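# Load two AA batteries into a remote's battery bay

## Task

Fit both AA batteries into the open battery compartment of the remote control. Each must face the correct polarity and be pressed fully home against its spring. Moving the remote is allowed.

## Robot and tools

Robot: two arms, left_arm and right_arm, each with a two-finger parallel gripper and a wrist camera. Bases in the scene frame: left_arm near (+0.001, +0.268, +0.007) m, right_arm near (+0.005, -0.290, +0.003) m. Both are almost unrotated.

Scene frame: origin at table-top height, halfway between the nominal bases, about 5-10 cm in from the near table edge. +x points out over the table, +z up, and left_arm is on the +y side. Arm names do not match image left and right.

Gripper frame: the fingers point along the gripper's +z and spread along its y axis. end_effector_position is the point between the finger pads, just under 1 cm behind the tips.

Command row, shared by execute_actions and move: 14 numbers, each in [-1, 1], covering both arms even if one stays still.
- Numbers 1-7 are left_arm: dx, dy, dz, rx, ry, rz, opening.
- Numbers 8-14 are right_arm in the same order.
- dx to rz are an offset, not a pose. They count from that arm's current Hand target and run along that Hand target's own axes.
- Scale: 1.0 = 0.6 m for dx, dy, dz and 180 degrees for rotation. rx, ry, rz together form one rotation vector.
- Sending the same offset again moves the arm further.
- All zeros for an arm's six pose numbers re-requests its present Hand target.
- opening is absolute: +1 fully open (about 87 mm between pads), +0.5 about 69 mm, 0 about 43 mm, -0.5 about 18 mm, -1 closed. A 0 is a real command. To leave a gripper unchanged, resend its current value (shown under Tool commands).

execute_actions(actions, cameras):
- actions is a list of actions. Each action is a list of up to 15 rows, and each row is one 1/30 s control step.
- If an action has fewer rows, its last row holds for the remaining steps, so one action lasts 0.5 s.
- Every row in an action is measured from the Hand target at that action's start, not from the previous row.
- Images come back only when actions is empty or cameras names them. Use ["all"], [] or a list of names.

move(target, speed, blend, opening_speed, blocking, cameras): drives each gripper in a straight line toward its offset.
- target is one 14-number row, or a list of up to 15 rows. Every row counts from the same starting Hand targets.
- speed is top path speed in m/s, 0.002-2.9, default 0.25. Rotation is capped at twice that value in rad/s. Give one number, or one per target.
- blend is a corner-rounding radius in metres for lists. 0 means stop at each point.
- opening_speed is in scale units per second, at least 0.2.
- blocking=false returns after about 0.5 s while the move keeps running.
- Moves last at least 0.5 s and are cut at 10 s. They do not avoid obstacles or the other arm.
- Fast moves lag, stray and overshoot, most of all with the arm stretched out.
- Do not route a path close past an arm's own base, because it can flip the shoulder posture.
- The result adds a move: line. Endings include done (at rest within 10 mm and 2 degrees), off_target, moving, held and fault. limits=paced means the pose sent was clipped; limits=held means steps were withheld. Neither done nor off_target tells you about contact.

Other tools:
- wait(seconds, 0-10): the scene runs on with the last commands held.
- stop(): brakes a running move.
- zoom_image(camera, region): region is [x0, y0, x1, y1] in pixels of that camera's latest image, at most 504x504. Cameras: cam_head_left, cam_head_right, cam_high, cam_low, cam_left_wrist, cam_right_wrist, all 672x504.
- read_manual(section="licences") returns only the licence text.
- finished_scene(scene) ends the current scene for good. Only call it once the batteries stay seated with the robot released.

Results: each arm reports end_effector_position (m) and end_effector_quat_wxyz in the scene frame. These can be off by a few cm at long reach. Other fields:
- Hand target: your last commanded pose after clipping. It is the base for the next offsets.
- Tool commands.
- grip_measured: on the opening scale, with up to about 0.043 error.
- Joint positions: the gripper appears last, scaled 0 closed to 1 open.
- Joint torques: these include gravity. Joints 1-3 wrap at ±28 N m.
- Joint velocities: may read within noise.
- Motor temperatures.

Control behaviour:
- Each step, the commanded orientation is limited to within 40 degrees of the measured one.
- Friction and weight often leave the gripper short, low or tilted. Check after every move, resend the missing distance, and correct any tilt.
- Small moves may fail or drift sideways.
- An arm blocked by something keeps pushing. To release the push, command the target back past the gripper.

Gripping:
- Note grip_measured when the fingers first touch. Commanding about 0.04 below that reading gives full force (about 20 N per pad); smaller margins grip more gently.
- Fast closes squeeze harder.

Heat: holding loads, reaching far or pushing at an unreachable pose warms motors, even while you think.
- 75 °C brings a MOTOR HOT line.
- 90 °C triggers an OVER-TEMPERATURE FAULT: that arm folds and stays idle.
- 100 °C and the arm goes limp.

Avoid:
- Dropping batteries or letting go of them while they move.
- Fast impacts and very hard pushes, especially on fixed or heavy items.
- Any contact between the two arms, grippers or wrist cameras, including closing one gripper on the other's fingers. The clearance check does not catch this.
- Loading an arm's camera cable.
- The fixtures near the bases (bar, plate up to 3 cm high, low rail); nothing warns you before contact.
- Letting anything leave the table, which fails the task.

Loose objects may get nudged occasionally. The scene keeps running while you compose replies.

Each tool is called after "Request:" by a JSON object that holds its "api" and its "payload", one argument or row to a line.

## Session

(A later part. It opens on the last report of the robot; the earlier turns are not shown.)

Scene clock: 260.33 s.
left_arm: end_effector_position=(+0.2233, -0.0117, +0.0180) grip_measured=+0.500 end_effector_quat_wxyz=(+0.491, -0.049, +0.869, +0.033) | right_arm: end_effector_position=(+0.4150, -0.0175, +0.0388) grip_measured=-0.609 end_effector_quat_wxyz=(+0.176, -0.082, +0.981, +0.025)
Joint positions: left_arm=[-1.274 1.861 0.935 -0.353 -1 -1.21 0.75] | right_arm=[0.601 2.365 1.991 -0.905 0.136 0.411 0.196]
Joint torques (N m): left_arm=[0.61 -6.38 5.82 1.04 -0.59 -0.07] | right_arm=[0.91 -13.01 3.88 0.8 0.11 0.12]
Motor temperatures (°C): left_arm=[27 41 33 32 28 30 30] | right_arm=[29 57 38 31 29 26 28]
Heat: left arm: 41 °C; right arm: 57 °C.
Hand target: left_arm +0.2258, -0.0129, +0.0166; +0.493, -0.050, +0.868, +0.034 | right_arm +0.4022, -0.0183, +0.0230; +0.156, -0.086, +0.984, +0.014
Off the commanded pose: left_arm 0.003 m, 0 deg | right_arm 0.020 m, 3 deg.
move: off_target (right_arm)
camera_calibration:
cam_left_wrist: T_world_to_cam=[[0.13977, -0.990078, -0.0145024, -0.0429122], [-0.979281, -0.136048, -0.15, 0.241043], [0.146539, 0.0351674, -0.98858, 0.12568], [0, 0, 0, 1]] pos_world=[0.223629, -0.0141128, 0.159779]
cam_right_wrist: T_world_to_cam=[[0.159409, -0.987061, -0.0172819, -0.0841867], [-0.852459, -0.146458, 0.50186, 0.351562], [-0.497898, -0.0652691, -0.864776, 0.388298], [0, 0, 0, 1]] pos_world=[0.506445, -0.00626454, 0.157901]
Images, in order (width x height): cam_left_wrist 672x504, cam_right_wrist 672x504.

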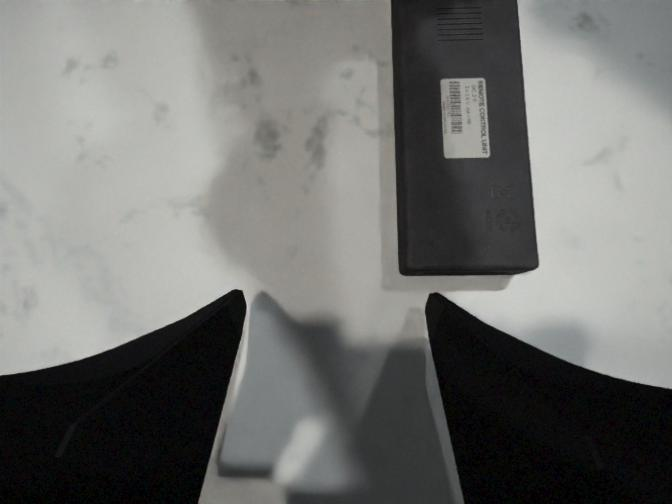

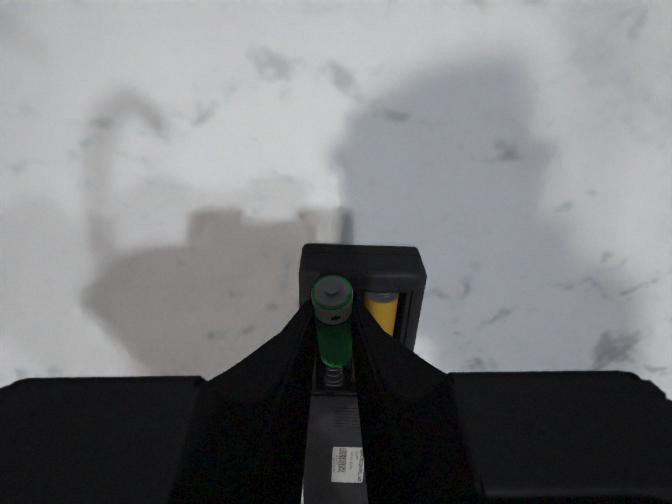

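Request:
{"api": "move", "payload": {
  "target": [
    [0,0,0,0,0,0,0.5,0.028,0,0.0,0,0,0,-0.8]
  ],
  "speed": 0.05,
  "cameras": ["cam_right_wrist","cam_left_wrist","cam_low"]
}}

Request:
{"api": "zoom_image", "payload": {
  "camera": "cam_right_wrist",
  "region": [220, 130, 420, 400]
}}

Request:
{"api": "zoom_image", "payload": {
  "camera": "cam_low",
  "region": [400, 240, 500, 310]
}}

Scene clock: 262.23 s.
left_arm: end_effector_position=(+0.2233, -0.0117, +0.0180) grip_measured=+0.500 end_effector_quat_wxyz=(+0.491, -0.049, +0.869, +0.033) | right_arm: end_effector_position=(+0.4116, -0.0177, +0.0382) grip_measured=-0.609 end_effector_quat_wxyz=(+0.197, -0.077, +0.977, +0.030)
Joint positions: left_arm=[-1.274 1.861 0.935 -0.353 -1 -1.21 0.75] | right_arm=[0.608 2.305 1.877 -0.81 0.15 0.422 0.196]
Joint torques (N m): left_arm=[0.61 -6.38 5.82 1.03 -0.59 -0.07] | right_arm=[1.25 -12.49 3.26 0.48 -0.05 0.14]
Motor temperatures (°C): left_arm=[27 41 33 32 28 30 30] | right_arm=[29 57 38 31 29 26 28]
Heat: left arm: 41 °C; right arm: 57 °C.
Hand target: left_arm +0.2258, -0.0129, +0.0166; +0.493, -0.050, +0.868, +0.034 | right_arm +0.3865, -0.0211, +0.0179; +0.156, -0.086, +0.984, +0.014
Off the commanded pose: left_arm 0.003 m, 0 deg | right_arm 0.033 m, 5 deg.
move: off_target (right_arm)
camera_calibration:
cam_left_wrist: T_world_to_cam=[[0.13977, -0.990078, -0.0145024, -0.0429122], [-0.979281, -0.136048, -0.15, 0.241043], [0.146539, 0.0351674, -0.98858, 0.12568], [0, 0, 0, 1]] pos_world=[0.223629, -0.0141128, 0.159779]
cam_right_wrist: T_world_to_cam=[[0.152561, -0.987913, -0.0274341, -0.0807038], [-0.873552, -0.147778, 0.463755, 0.359054], [-0.462204, -0.0467858, -0.885538, 0.372606], [0, 0, 0, 1]] pos_world=[0.498184, -0.00923534, 0.16123]
Images, in order (width x height): cam_low 672x504, cam_left_wrist 672x504, cam_right_wrist 672x504.

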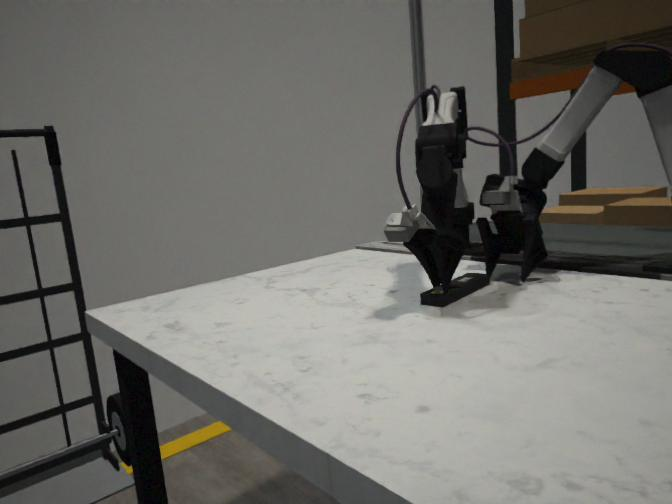

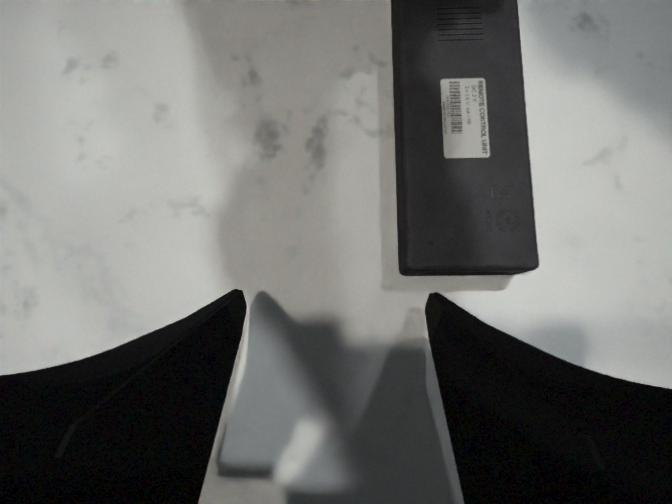

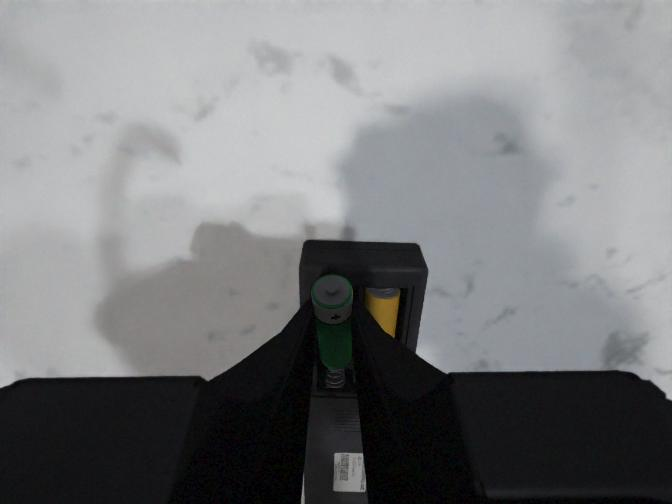

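Scaled by 1.867 from the camera's 672x504 image, which has a finer 960x720 frame.

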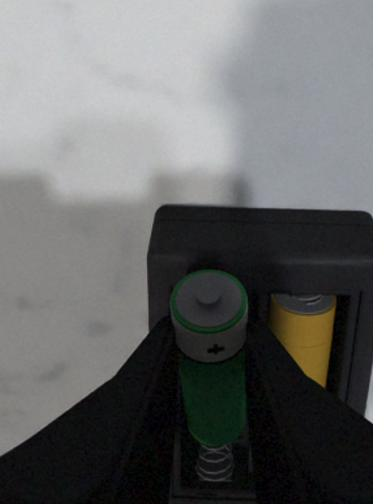

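Scaled by 5.040 from the camera's 672x504 image, which has a finer 960x720 frame.

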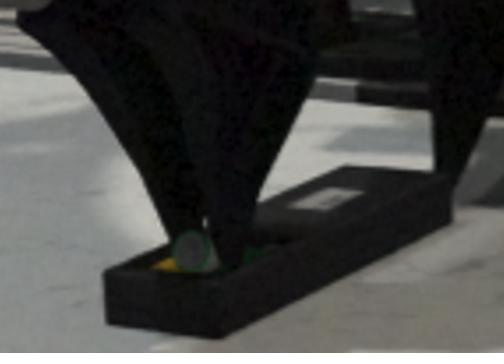

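Request:
{"api": "move", "payload": {
  "target": [
    [0,0,0,0,0,0,0.5,-0.028,0,-0.03,0,0,0,-0.8],
    [0,0,0,0,0,0,0.5,0.006,0,-0.04,0,0,0,-0.8]
  ],
  "speed": 0.05,
  "cameras": ["cam_right_wrist","cam_left_wrist","cam_low"]
}}

Request:
{"api": "zoom_image", "payload": {
  "camera": "cam_right_wrist",
  "region": [220, 130, 420, 400]
}}

Request:
{"api": "zoom_image", "payload": {
  "camera": "cam_low",
  "region": [400, 240, 500, 310]
}}

Scene clock: 265.37 s.
left_arm: end_effector_position=(+0.2226, -0.0122, +0.0172) grip_measured=+0.500 end_effector_quat_wxyz=(+0.488, -0.048, +0.871, +0.032) | right_arm: end_effector_position=(+0.3960, -0.0234, +0.0378) grip_measured=-0.609 end_effector_quat_wxyz=(+0.177, -0.080, +0.981, +0.017)
Joint positions: left_arm=[-1.274 1.861 0.935 -0.353 -0.994 -1.209 0.75] | right_arm=[0.619 2.287 1.855 -0.856 0.157 0.431 0.196]
Joint torques (N m): left_arm=[0.62 -6.39 5.82 1.03 -0.66 -0.08] | right_arm=[1.36 -15.76 4.77 0.39 -0.07 0.18]
Motor temperatures (°C): left_arm=[27 41 33 32 28 30 30] | right_arm=[29 57 37 31 29 26 28]
Heat: left arm: 41 °C; right arm: 57 °C.
Hand target: left_arm +0.2258, -0.0130, +0.0165; +0.492, -0.050, +0.868, +0.034 | right_arm +0.3759, -0.0231, +0.0396; +0.156, -0.086, +0.984, +0.014
Off the commanded pose: left_arm 0.003 m, 1 deg | right_arm 0.020 m, 3 deg.
move: off_target (right_arm)
camera_calibration:
cam_left_wrist: T_world_to_cam=[[0.13716, -0.99045, -0.0139897, -0.0427421], [-0.980486, -0.133745, -0.144079, 0.240332], [0.140832, 0.0334786, -0.989467, 0.126372], [0, 0, 0, 1]] pos_world=[0.223708, -0.0144216, 0.15907]
cam_right_wrist: T_world_to_cam=[[0.152292, -0.988332, -0.0026825, -0.0848527], [-0.85532, -0.133155, 0.500697, 0.336486], [-0.495212, -0.0739574, -0.865619, 0.376403], [0, 0, 0, 1]] pos_world=[0.487125, -0.0112201, 0.157117]
Images, in order (width x height): cam_low 672x504, cam_left_wrist 672x504, cam_right_wrist 672x504.

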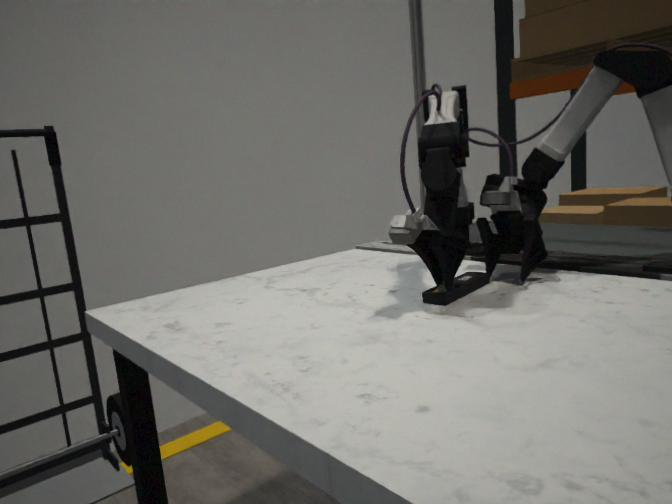

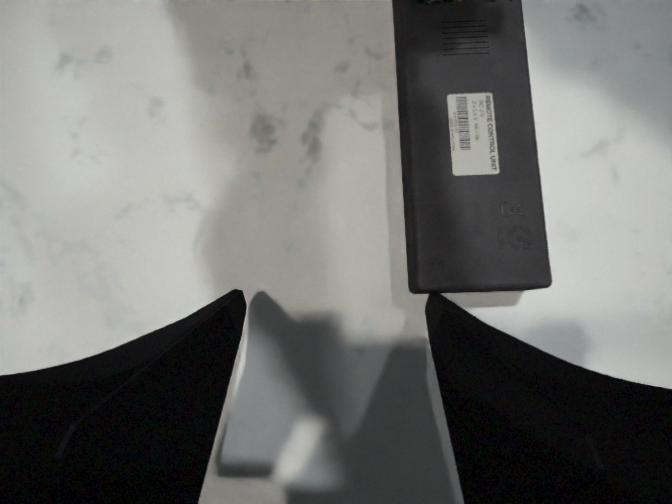

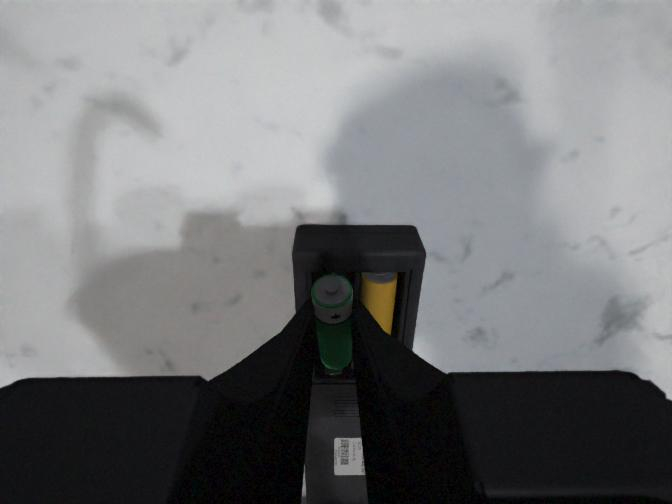

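Scaled by 1.867 from the camera's 672x504 image, which has a finer 960x720 frame.

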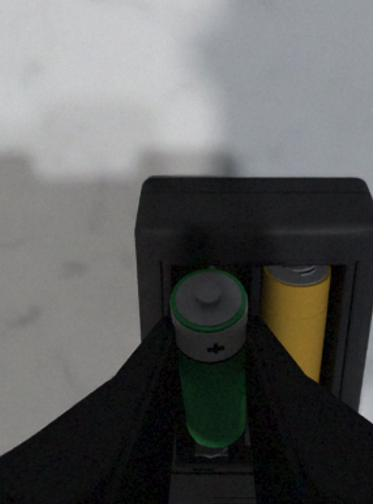

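Scaled by 5.040 from the camera's 672x504 image, which has a finer 960x720 frame.

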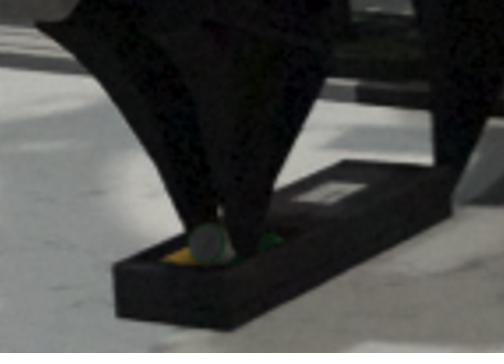

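Request:
{"api": "move", "payload": {
  "target": [
    [0,0,0,0,0,0,0.5,0.02,0,-0.004,0,0,0,-0.8],
    [0,0,0,0,0,0,0.5,0.025,0,0.01,0,0.03,0,-0.8]
  ],
  "speed": 0.05,
  "cameras": ["cam_right_wrist","cam_left_wrist","cam_low"]
}}

Request:
{"api": "zoom_image", "payload": {
  "camera": "cam_right_wrist",
  "region": [220, 130, 420, 400]
}}

Request:
{"api": "zoom_image", "payload": {
  "camera": "cam_low",
  "region": [400, 240, 500, 310]
}}

Scene clock: 268.47 s.
left_arm: end_effector_position=(+0.2203, -0.0137, +0.0155) grip_measured=+0.500 end_effector_quat_wxyz=(+0.482, -0.046, +0.874, +0.030) | right_arm: end_effector_position=(+0.3904, -0.0243, +0.0385) grip_measured=-0.609 end_effector_quat_wxyz=(+0.172, -0.077, +0.982, +0.009)
Joint positions: left_arm=[-1.276 1.861 0.935 -0.353 -0.979 -1.208 0.75] | right_arm=[0.628 2.283 1.855 -0.878 0.168 0.445 0.196]
Joint torques (N m): left_arm=[0.81 -6.39 5.83 1.03 -0.81 -0.09] | right_arm=[0.38 -11.4 8.5 -0.17 -0.53 0.1]
Motor temperatures (°C): left_arm=[27 41 33 32 28 30 30] | right_arm=[29 57 37 31 29 26 28]
Heat: left arm: 41 °C; right arm: 57 °C.
Hand target: left_arm +0.2258, -0.0130, +0.0165; +0.492, -0.050, +0.868, +0.034 | right_arm +0.3638, -0.0253, +0.0293; +0.109, -0.087, +0.990, +0.010
Off the commanded pose: left_arm 0.006 m, 2 deg | right_arm 0.028 m, 7 deg.
move: off_target (right_arm)
camera_calibration:
cam_left_wrist: T_world_to_cam=[[0.129953, -0.991441, -0.0125433, -0.0424647], [-0.983236, -0.127225, -0.130617, 0.238177], [0.127904, 0.0293072, -0.991353, 0.127778], [0, 0, 0, 1]] pos_world=[0.223359, -0.0155439, 0.157251]
cam_right_wrist: T_world_to_cam=[[0.145022, -0.98937, 0.0107089, -0.0825589], [-0.851204, -0.119237, 0.51111, 0.329601], [-0.504401, -0.0832376, -0.859448, 0.37733], [0, 0, 0, 1]] pos_world=[0.482856, -0.0109726, 0.156718]
Images, in order (width x height): cam_low 672x504, cam_left_wrist 672x504, cam_right_wrist 672x504.

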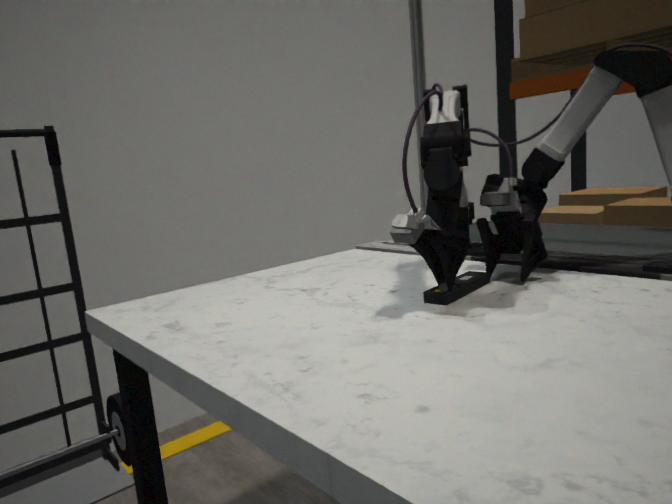

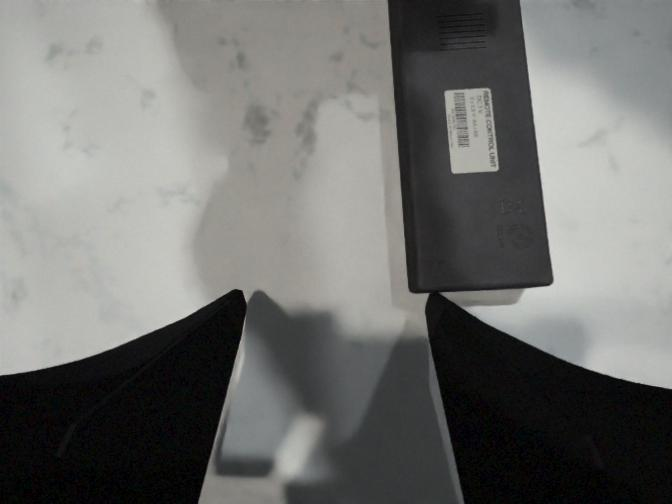

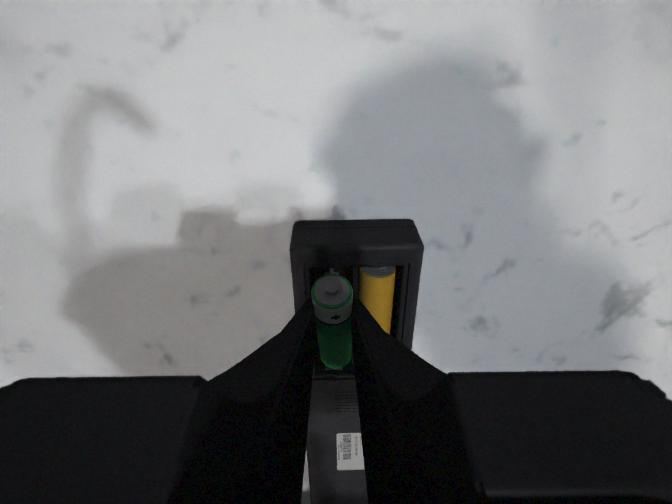

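Scaled by 1.867 from the camera's 672x504 image, which has a finer 960x720 frame.

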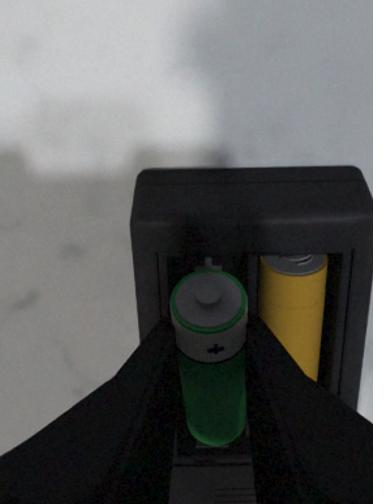

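Scaled by 5.040 from the camera's 672x504 image, which has a finer 960x720 frame.

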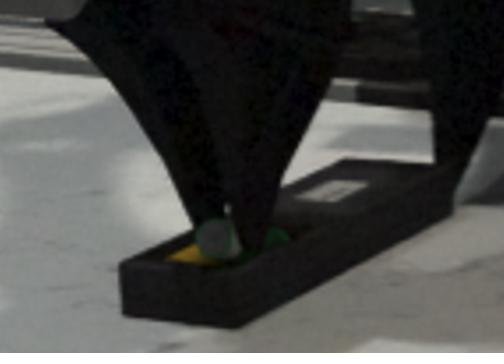

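Request:
{"api": "move", "payload": {
  "target": [
    [0,0,0,0,0,0,0.5,-0.008,0,0.01,0,0,0,-0.8],
    [0,0,0,0,0,0,0.5,-0.008,0,0.01,0,0,0,-0.42],
    [0,0,0,0,0,0,0.5,-0.03,0,-0.06,0,0,0,-0.42]
  ],
  "speed": 0.1,
  "opening_speed": 1.5,
  "cameras": ["cam_right_wrist","cam_low"]
}}

Request:
{"api": "zoom_image", "payload": {
  "camera": "cam_right_wrist",
  "region": [220, 130, 420, 400]
}}

Request:
{"api": "zoom_image", "payload": {
  "camera": "cam_low",
  "region": [400, 240, 500, 310]
}}

Scene clock: 272.37 s.
left_arm: end_effector_position=(+0.2209, -0.0133, +0.0161) grip_measured=+0.500 end_effector_quat_wxyz=(+0.484, -0.046, +0.873, +0.031) | right_arm: end_effector_position=(+0.3692, -0.0306, +0.0642) grip_measured=-0.420 end_effector_quat_wxyz=(+0.105, -0.085, +0.991, -0.003)
Joint positions: left_arm=[-1.276 1.861 0.935 -0.353 -0.985 -1.208 0.75] | right_arm=[0.625 2.326 2.042 -1.151 0.118 0.444 0.29]
Joint torques (N m): left_arm=[0.81 -6.41 5.82 1.03 -0.75 -0.09] | right_arm=[-0.06 -12.56 10.24 0.49 -0.12 0.01]
Motor temperatures (°C): left_arm=[27 41 33 32 28 30 30] | right_arm=[29 57 38 31 29 26 28]
Heat: left arm: 41 °C; right arm: 57 °C.
Hand target: left_arm +0.2258, -0.0130, +0.0165; +0.492, -0.050, +0.868, +0.034 | right_arm +0.3733, -0.0235, +0.0683; +0.109, -0.087, +0.990, +0.010
Off the commanded pose: left_arm 0.005 m, 1 deg | right_arm 0.009 m, 2 deg.
move: done; target 2's new opening was sent with right_arm's hand 0.025 m and 7 deg from that target
camera_calibration:
cam_right_wrist: T_world_to_cam=[[0.157652, -0.987124, 0.0270485, -0.091707], [-0.774967, -0.106699, 0.62293, 0.26277], [-0.612023, -0.119168, -0.78181, 0.421796], [0, 0, 0, 1]] pos_world=[0.476245, -0.0122243, 0.168558]
Images, in order (width x height): cam_low 672x504, cam_right_wrist 672x504.

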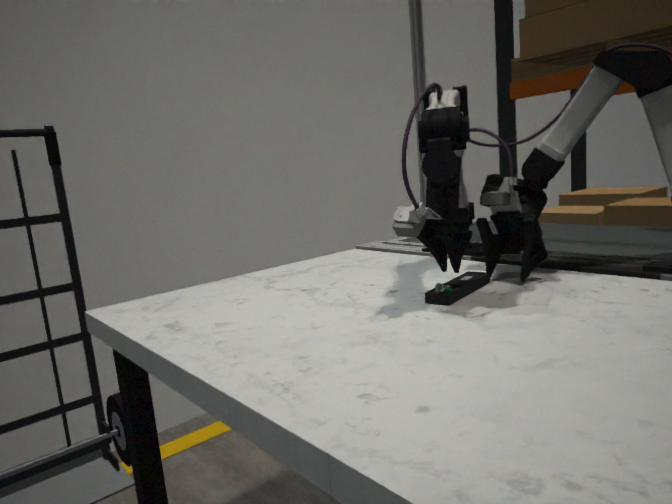

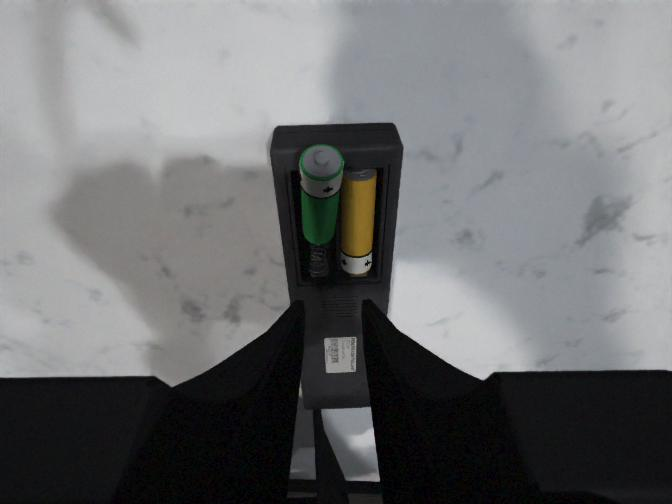

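Scaled by 1.867 from the camera's 672x504 image, which has a finer 960x720 frame.

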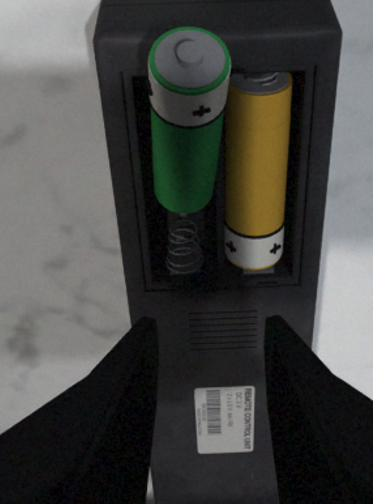

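Scaled by 5.040 from the camera's 672x504 image, which has a finer 960x720 frame.

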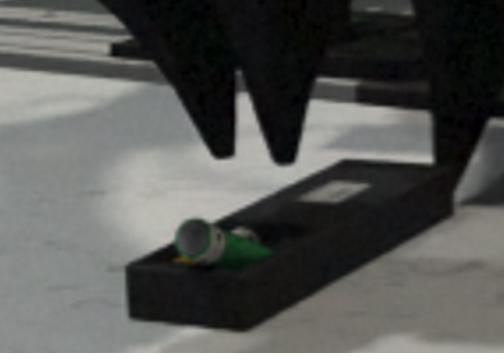

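Request:
{"api": "move", "payload": {
  "target": [
    [0,0,0,0,0,0,0.5,-0.093,-0.003,0,0,0.053,0,-1],
    [0,0,0,0,0,0,0.5,-0.0775,-0.003,0.068,0,0.053,0,-1]
  ],
  "speed": 0.12,
  "cameras": ["cam_right_wrist","cam_low"]
}}

Request:
{"api": "zoom_image", "payload": {
  "camera": "cam_low",
  "region": [400, 240, 500, 310]
}}

Scene clock: 276.87 s.
left_arm: end_effector_position=(+0.2210, -0.0132, +0.0162) grip_measured=+0.500 end_effector_quat_wxyz=(+0.485, -0.046, +0.873, +0.031) | right_arm: end_effector_position=(+0.4212, -0.0217, +0.0371) grip_measured=-1.000 end_effector_quat_wxyz=(+0.065, -0.082, +0.994, +0.013)
Joint positions: left_arm=[-1.276 1.861 0.935 -0.353 -0.986 -1.208 0.75] | right_arm=[0.556 2.813 2.837 -1.51 0.045 0.389 0]
Joint torques (N m): left_arm=[0.81 -6.41 5.81 1.03 -0.74 -0.09] | right_arm=[-0.35 -14.8 9.44 0.59 -0.14 -0.03]
Motor temperatures (°C): left_arm=[27 41 33 32 28 30 30] | right_arm=[29 58 38 31 29 26 28]
Heat: left arm: 41 °C; right arm: 58 °C.
Hand target: left_arm +0.2258, -0.0130, +0.0165; +0.492, -0.050, +0.868, +0.034 | right_arm +0.4270, -0.0158, +0.0386; +0.026, -0.088, +0.996, +0.003
Off the commanded pose: left_arm 0.005 m, 1 deg | right_arm 0.008 m, 5 deg.
elbow stopped short (right arm): the move would have taken joint 3 (elbow) straighter than the controller allows.
move: off_target (right_arm)
camera_calibration:
cam_right_wrist: T_world_to_cam=[[0.156302, -0.98765, -0.0108328, -0.0882492], [-0.72161, -0.121674, 0.681524, 0.29587], [-0.674425, -0.0987064, -0.731716, 0.458365], [0, 0, 0, 1]] pos_world=[0.536429, -0.00591594, 0.132794]
Images, in order (width x height): cam_low 672x504, cam_right_wrist 672x504.

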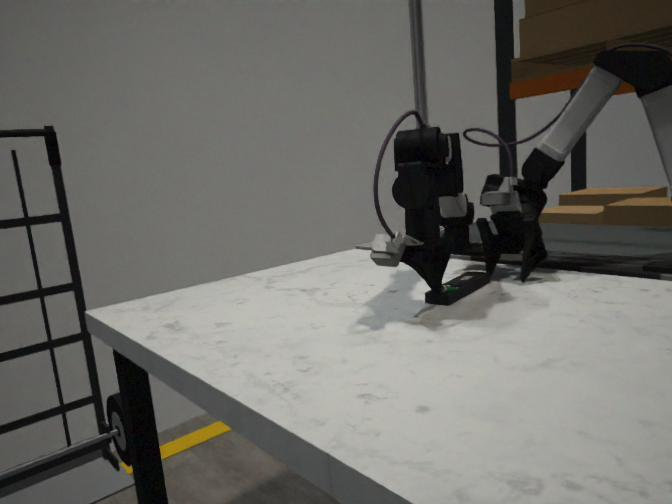

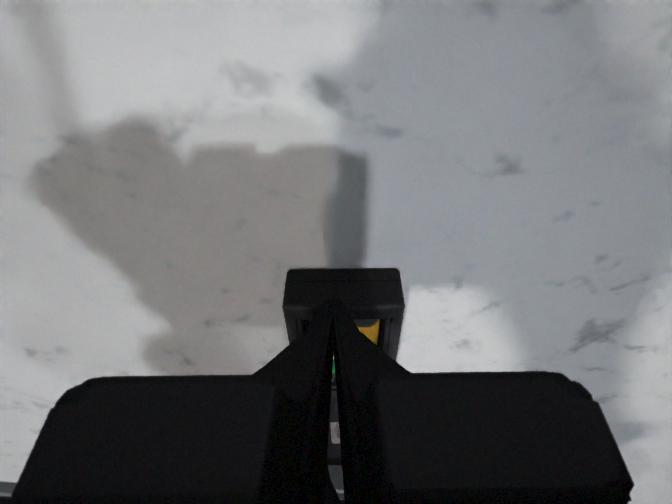

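Scaled by 5.040 from the camera's 672x504 image, which has a finer 960x720 frame.

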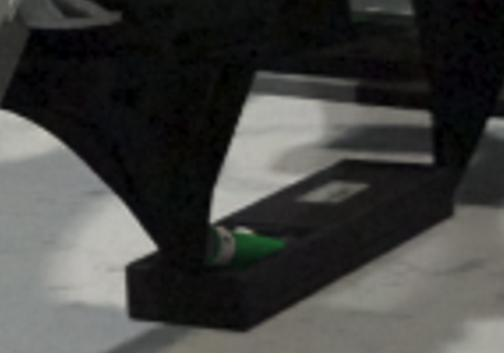

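Request:
{"api": "move", "payload": {
  "target": [
    [0,0,0,0,0,0,0.5,0.045,0,-0.002,0,0,0,-1]
  ],
  "speed": 0.05,
  "cameras": ["cam_right_wrist","cam_low"]
}}

Request:
{"api": "zoom_image", "payload": {
  "camera": "cam_low",
  "region": [400, 240, 500, 310]
}}

Request:
{"api": "zoom_image", "payload": {
  "camera": "cam_right_wrist",
  "region": [220, 200, 420, 470]
}}

Scene clock: 279.13 s.
left_arm: end_effector_position=(+0.2210, -0.0132, +0.0162) grip_measured=+0.500 end_effector_quat_wxyz=(+0.485, -0.046, +0.873, +0.031) | right_arm: end_effector_position=(+0.4175, -0.0239, +0.0358) grip_measured=-1.000 end_effector_quat_wxyz=(+0.057, -0.082, +0.995, +0.009)
Joint positions: left_arm=[-1.276 1.861 0.935 -0.353 -0.986 -1.208 0.75] | right_arm=[0.556 2.813 2.831 -1.523 0.045 0.39 0]
Joint torques (N m): left_arm=[0.81 -6.41 5.82 1.03 -0.74 -0.09] | right_arm=[1.16 -17.32 4.36 0.04 -0.14 0.11]
Motor temperatures (°C): left_arm=[27 41 33 32 28 30 30] | right_arm=[29 59 38 31 29 26 28]
Heat: left arm: 41 °C; right arm: 59 °C.
Hand target: left_arm +0.2258, -0.0130, +0.0165; +0.492, -0.050, +0.868, +0.034 | right_arm +0.4004, -0.0206, +0.0384; +0.026, -0.087, +0.996, +0.003
Off the commanded pose: left_arm 0.005 m, 1 deg | right_arm 0.018 m, 4 deg.
joint sent to its limit (right arm) — joint 4 (wrist pitch), lower limit. The joint targets still meet the commanded pose.
move: off_target (right_arm)
camera_calibration:
cam_right_wrist: T_world_to_cam=[[0.154849, -0.987931, -0.00364199, -0.0895426], [-0.710577, -0.113936, 0.694333, 0.288842], [-0.686368, -0.104929, -0.719645, 0.459043], [0, 0, 0, 1]] pos_world=[0.534183, -0.00738531, 0.129469]
Images, in order (width x height): cam_low 672x504, cam_right_wrist 672x504.

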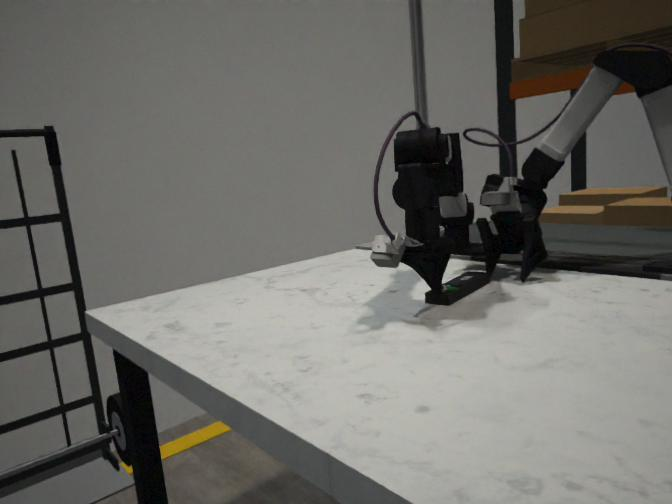

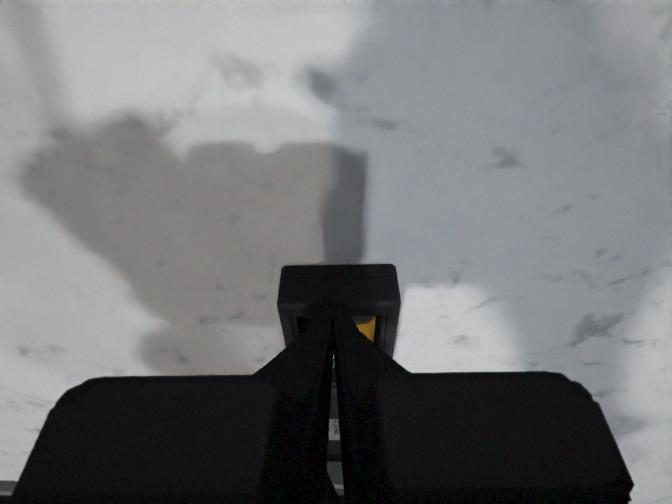

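Scaled by 5.040 from the camera's 672x504 image, which has a finer 960x720 frame.

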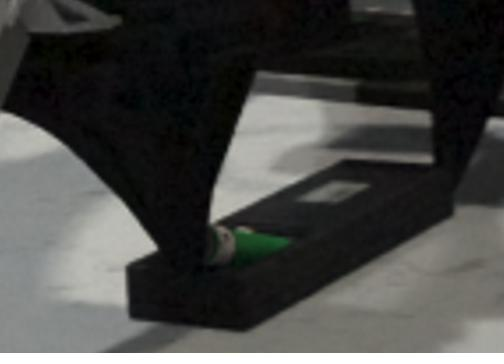

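Scaled by 1.867 from the camera's 672x504 image, which has a finer 960x720 frame.

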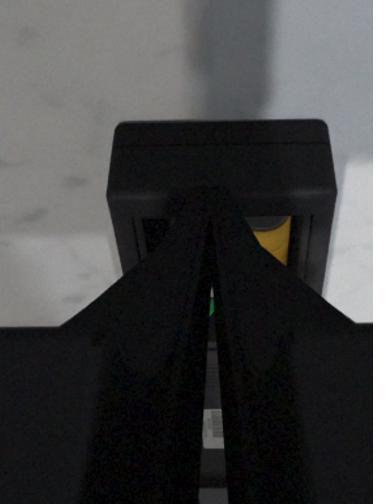

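Push further, then down.

Request:
{"api": "move", "payload": {
  "target": [
    [0,0,0,0,0,0,0.5,0.035,0.0,0.0,0,0,0,-1],
    [0,0,0,0,0,0,0.5,0.05,0.0,0.03,0,0,0,-1]
  ],
  "speed": 0.05,
  "cameras": ["cam_right_wrist","cam_low"]
}}

Request:
{"api": "zoom_image", "payload": {
  "camera": "cam_low",
  "region": [400, 240, 500, 310]
}}

Request:
{"api": "zoom_image", "payload": {
  "camera": "cam_right_wrist",
  "region": [220, 200, 420, 470]
}}

Scene clock: 281.77 s.
left_arm: end_effector_position=(+0.2185, -0.0150, +0.0146) grip_measured=+0.500 end_effector_quat_wxyz=(+0.479, -0.043, +0.876, +0.028) | right_arm: end_effector_position=(+0.4097, -0.0260, +0.0354) grip_measured=-1.000 end_effector_quat_wxyz=(+0.090, -0.075, +0.993, +0.018)
Joint positions: left_arm=[-1.279 1.861 0.935 -0.353 -0.972 -1.207 0.75] | right_arm=[0.565 2.534 2.294 -1.198 0.062 0.409 0]
Joint torques (N m): left_arm=[1.16 -6.42 5.83 1.03 -0.89 -0.11] | right_arm=[2.13 -13.83 2.86 -0.17 -0.3 0.16]
Motor temperatures (°C): left_arm=[27 41 33 32 28 30 30] | right_arm=[29 60 38 31 29 26 28]
Heat: left arm: 41 °C; right arm: 60 °C.
Hand target: left_arm +0.2259, -0.0129, +0.0166; +0.493, -0.050, +0.868, +0.035 | right_arm +0.3718, -0.0257, +0.0188; +0.026, -0.088, +0.996, +0.003
Off the commanded pose: left_arm 0.008 m, 2 deg | right_arm 0.041 m, 8 deg.
move: off_target (right_arm)
camera_calibration:
cam_right_wrist: T_world_to_cam=[[0.143004, -0.989561, -0.0178331, -0.085126], [-0.755174, -0.120743, 0.644309, 0.303229], [-0.639736, -0.0786715, -0.764558, 0.436413], [0, 0, 0, 1]] pos_world=[0.520354, -0.0132913, 0.136772]
Images, in order (width x height): cam_low 672x504, cam_right_wrist 672x504.

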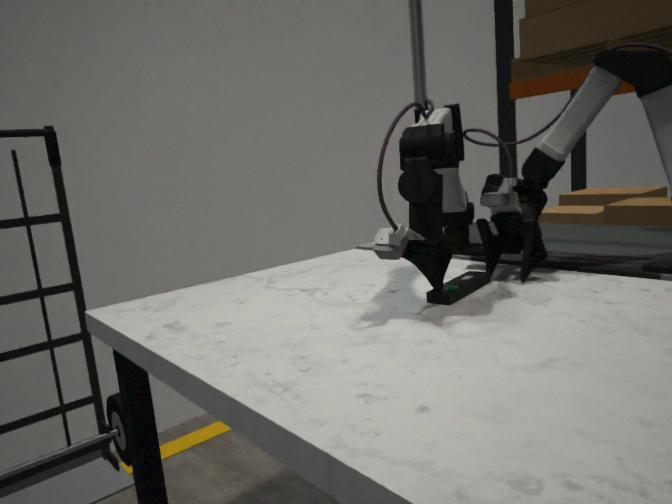

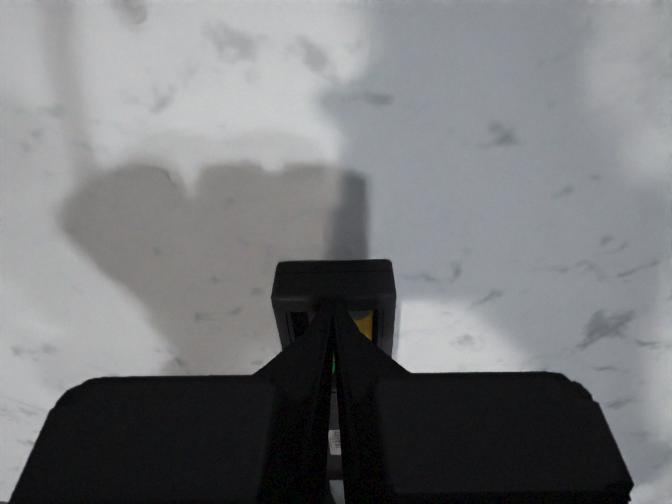

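Scaled by 5.040 from the camera's 672x504 image, which has a finer 960x720 frame.

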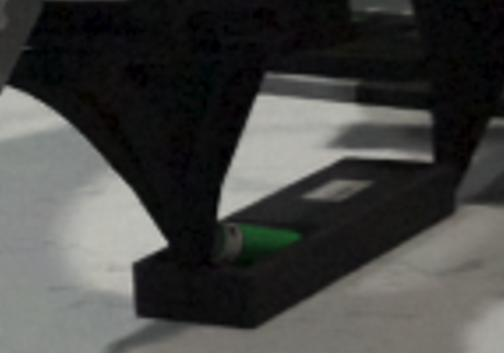

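Scaled by 1.867 from the camera's 672x504 image, which has a finer 960x720 frame.

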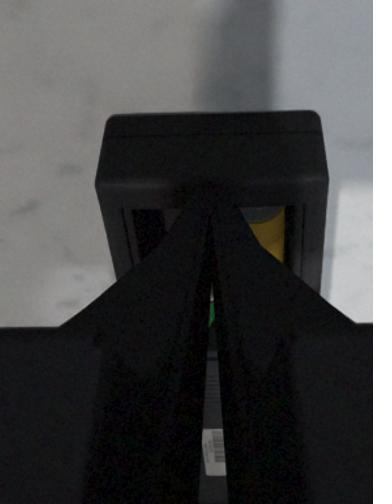

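Request:
{"api": "move", "payload": {
  "target": [
    [0,0,0,0,0,0,0.5,-0.045,0.0,-0.03,0,0,0,-1],
    [0,0,0,0,0,0,0.5,0.0,0.0,-0.09,0,-0.05,0,-1]
  ],
  "speed": 0.1,
  "cameras": ["cam_right_wrist","cam_low"]
}}

Request:
{"api": "zoom_image", "payload": {
  "camera": "cam_low",
  "region": [400, 240, 500, 310]
}}

Request:
{"api": "zoom_image", "payload": {
  "camera": "cam_right_wrist",
  "region": [220, 130, 420, 400]
}}

Scene clock: 286.60 s.
left_arm: end_effector_position=(+0.2206, -0.0135, +0.0162) grip_measured=+0.500 end_effector_quat_wxyz=(+0.485, -0.045, +0.873, +0.031) | right_arm: end_effector_position=(+0.3664, -0.0296, +0.0558) grip_measured=-1.000 end_effector_quat_wxyz=(+0.083, -0.092, +0.992, -0.005)
Joint positions: left_arm=[-1.277 1.861 0.935 -0.353 -0.985 -1.207 0.75] | right_arm=[0.623 2.371 2.085 -1.19 0.098 0.432 0]
Joint torques (N m): left_arm=[0.94 -6.41 5.82 1.03 -0.75 -0.1] | right_arm=[-0.05 -18.35 5.67 0.62 0.02 0.15]
Motor temperatures (°C): left_arm=[27 41 33 32 29 30 30] | right_arm=[29 61 37 31 29 26 28]
Heat: left arm: 41 °C; right arm: 61 °C.
Hand target: left_arm +0.2259, -0.0129, +0.0166; +0.493, -0.050, +0.868, +0.035 | right_arm +0.3691, -0.0262, +0.0728; +0.105, -0.087, +0.991, +0.010
Off the commanded pose: left_arm 0.005 m, 1 deg | right_arm 0.017 m, 3 deg.
move: off_target (right_arm)
camera_calibration:
cam_right_wrist: T_world_to_cam=[[0.172378, -0.984608, 0.0288472, -0.0953408], [-0.744917, -0.111141, 0.657835, 0.25273], [-0.644503, -0.134885, -0.75261, 0.423447], [0, 0, 0, 1]] pos_world=[0.47761, -0.00866801, 0.155186]
Images, in order (width x height): cam_low 672x504, cam_right_wrist 672x504.

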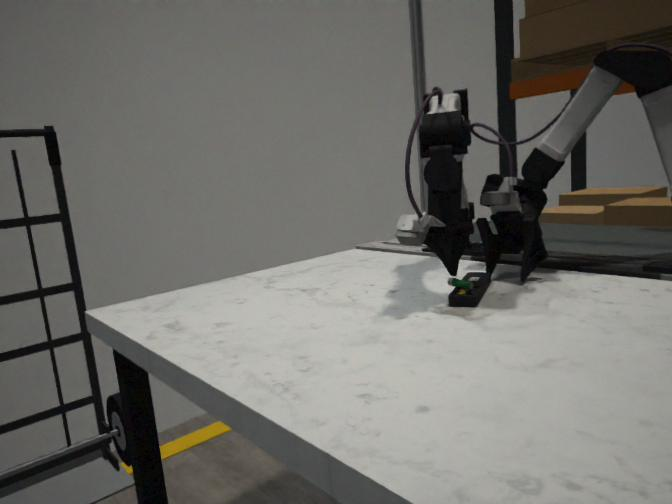

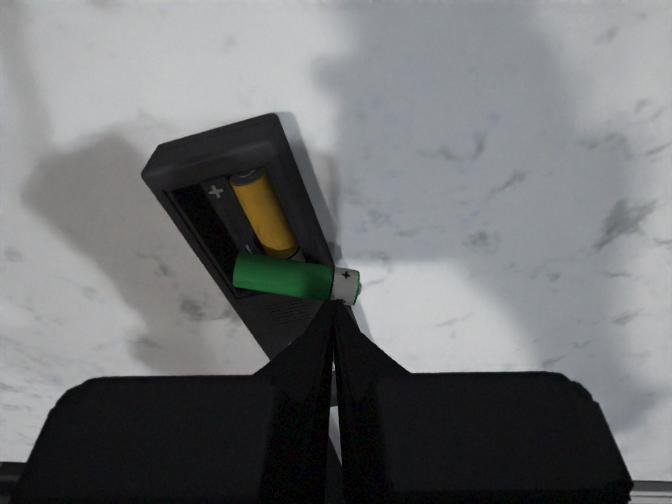

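Scaled by 5.040 from the camera's 672x504 image, which has a finer 960x720 frame.

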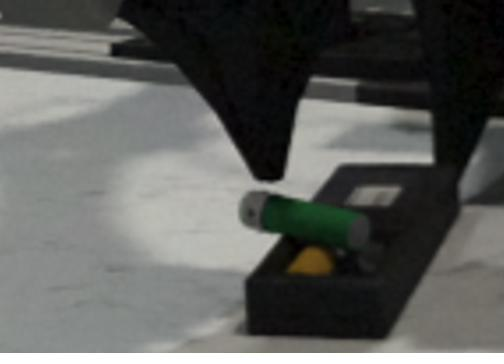

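Scaled by 1.867 from the camera's 672x504 image, which has a finer 960x720 frame.

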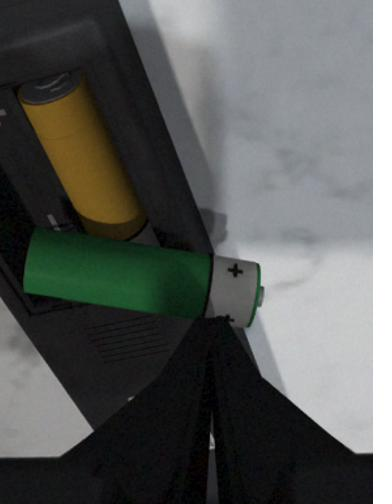

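Request:
{"api": "move", "payload": {
  "target": [
    [0,0,0,0,0,0,0.5,-0.01,0.0,-0.049,0,0,0,-1],
    [0,0,0,0,0,0,0.5,0.023,0.0,-0.04,0.053,0.052,0.498,-0.3]
  ],
  "speed": 0.15,
  "cameras": ["cam_right_wrist","cam_left_wrist","cam_head_right"]
}}

Request:
{"api": "zoom_image", "payload": {
  "camera": "cam_right_wrist",
  "region": [150, 150, 450, 400]
}}

Scene clock: 297.50 s.
left_arm: end_effector_position=(+0.2206, -0.0135, +0.0162) grip_measured=+0.500 end_effector_quat_wxyz=(+0.485, -0.045, +0.873, +0.031) | right_arm: end_effector_position=(+0.3482, -0.0315, +0.0779) grip_measured=-0.300 end_effector_quat_wxyz=(+0.002, +0.636, +0.772, -0.026)
Joint positions: left_arm=[-1.277 1.861 0.935 -0.353 -0.985 -1.207 0.75] | right_arm=[0.567 2.256 1.971 -1.377 0.029 1.947 0.35]
Joint torques (N m): left_arm=[0.94 -6.39 5.81 1.03 -0.75 -0.1] | right_arm=[-0.55 -16.62 5.2 0.17 -0.16 0.13]
Motor temperatures (°C): left_arm=[27 41 33 33 29 30 30] | right_arm=[29 65 37 31 29 26 28]
Heat: left arm: 41 °C; right arm: 65 °C.
Hand target: left_arm +0.2259, -0.0129, +0.0165; +0.492, -0.050, +0.868, +0.034 | right_arm +0.3509, -0.0293, +0.0934; +0.001, +0.643, +0.766, +0.000
Off the commanded pose: left_arm 0.005 m, 1 deg | right_arm 0.016 m, 3 deg.
move: off_target (right_arm); target 2's new opening was sent with right_arm's hand 0.016 m and 3 deg from that target
camera_calibration:
cam_left_wrist: T_world_to_cam=[[0.129888, -0.991422, -0.0145096, -0.0421572], [-0.98258, -0.126741, -0.135916, 0.238484], [0.132911, 0.0319107, -0.990614, 0.127352], [0, 0, 0, 1]] pos_world=[0.222879, -0.0156339, 0.157959]
cam_right_wrist: T_world_to_cam=[[-0.982381, -0.181941, 0.0427191, 0.331479], [-0.089438, 0.658389, 0.747345, 0.0134466], [-0.164099, 0.730357, -0.663061, 0.281071], [0, 0, 0, 1]] pos_world=[0.372965, -0.153825, 0.162157]
Images, in order (width x height): cam_head_right 672x504, cam_left_wrist 672x504, cam_right_wrist 672x504.

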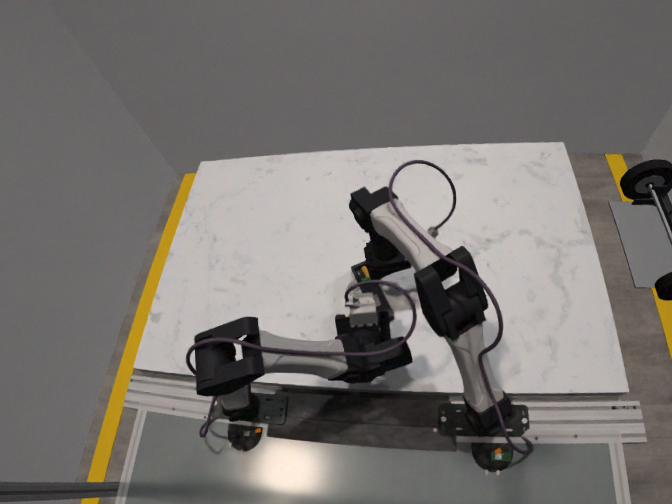

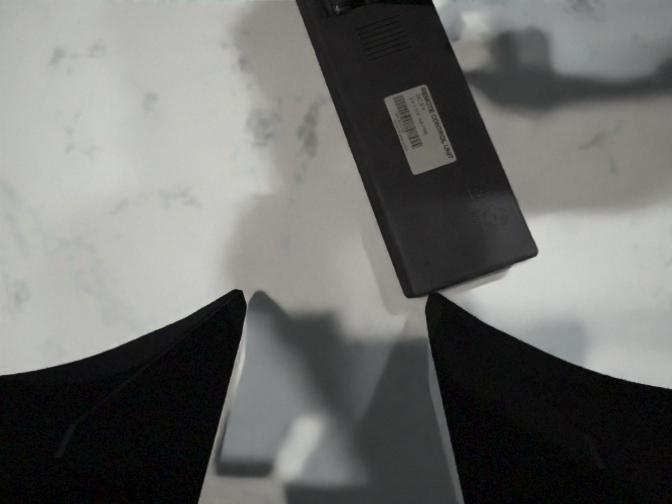

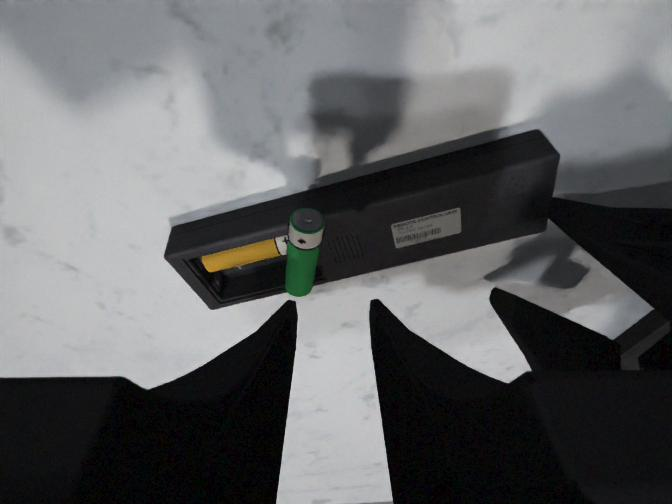

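Scaled by 1.680 from the camera's 672x504 image, which has a finer 960x720 frame.

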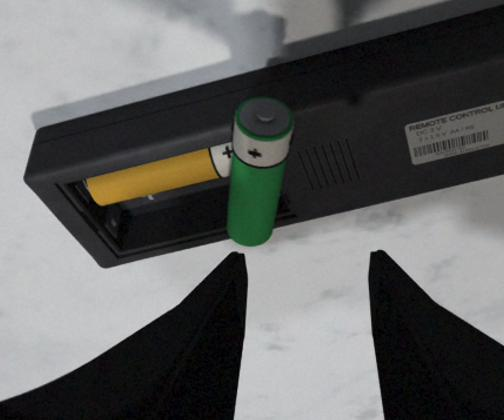

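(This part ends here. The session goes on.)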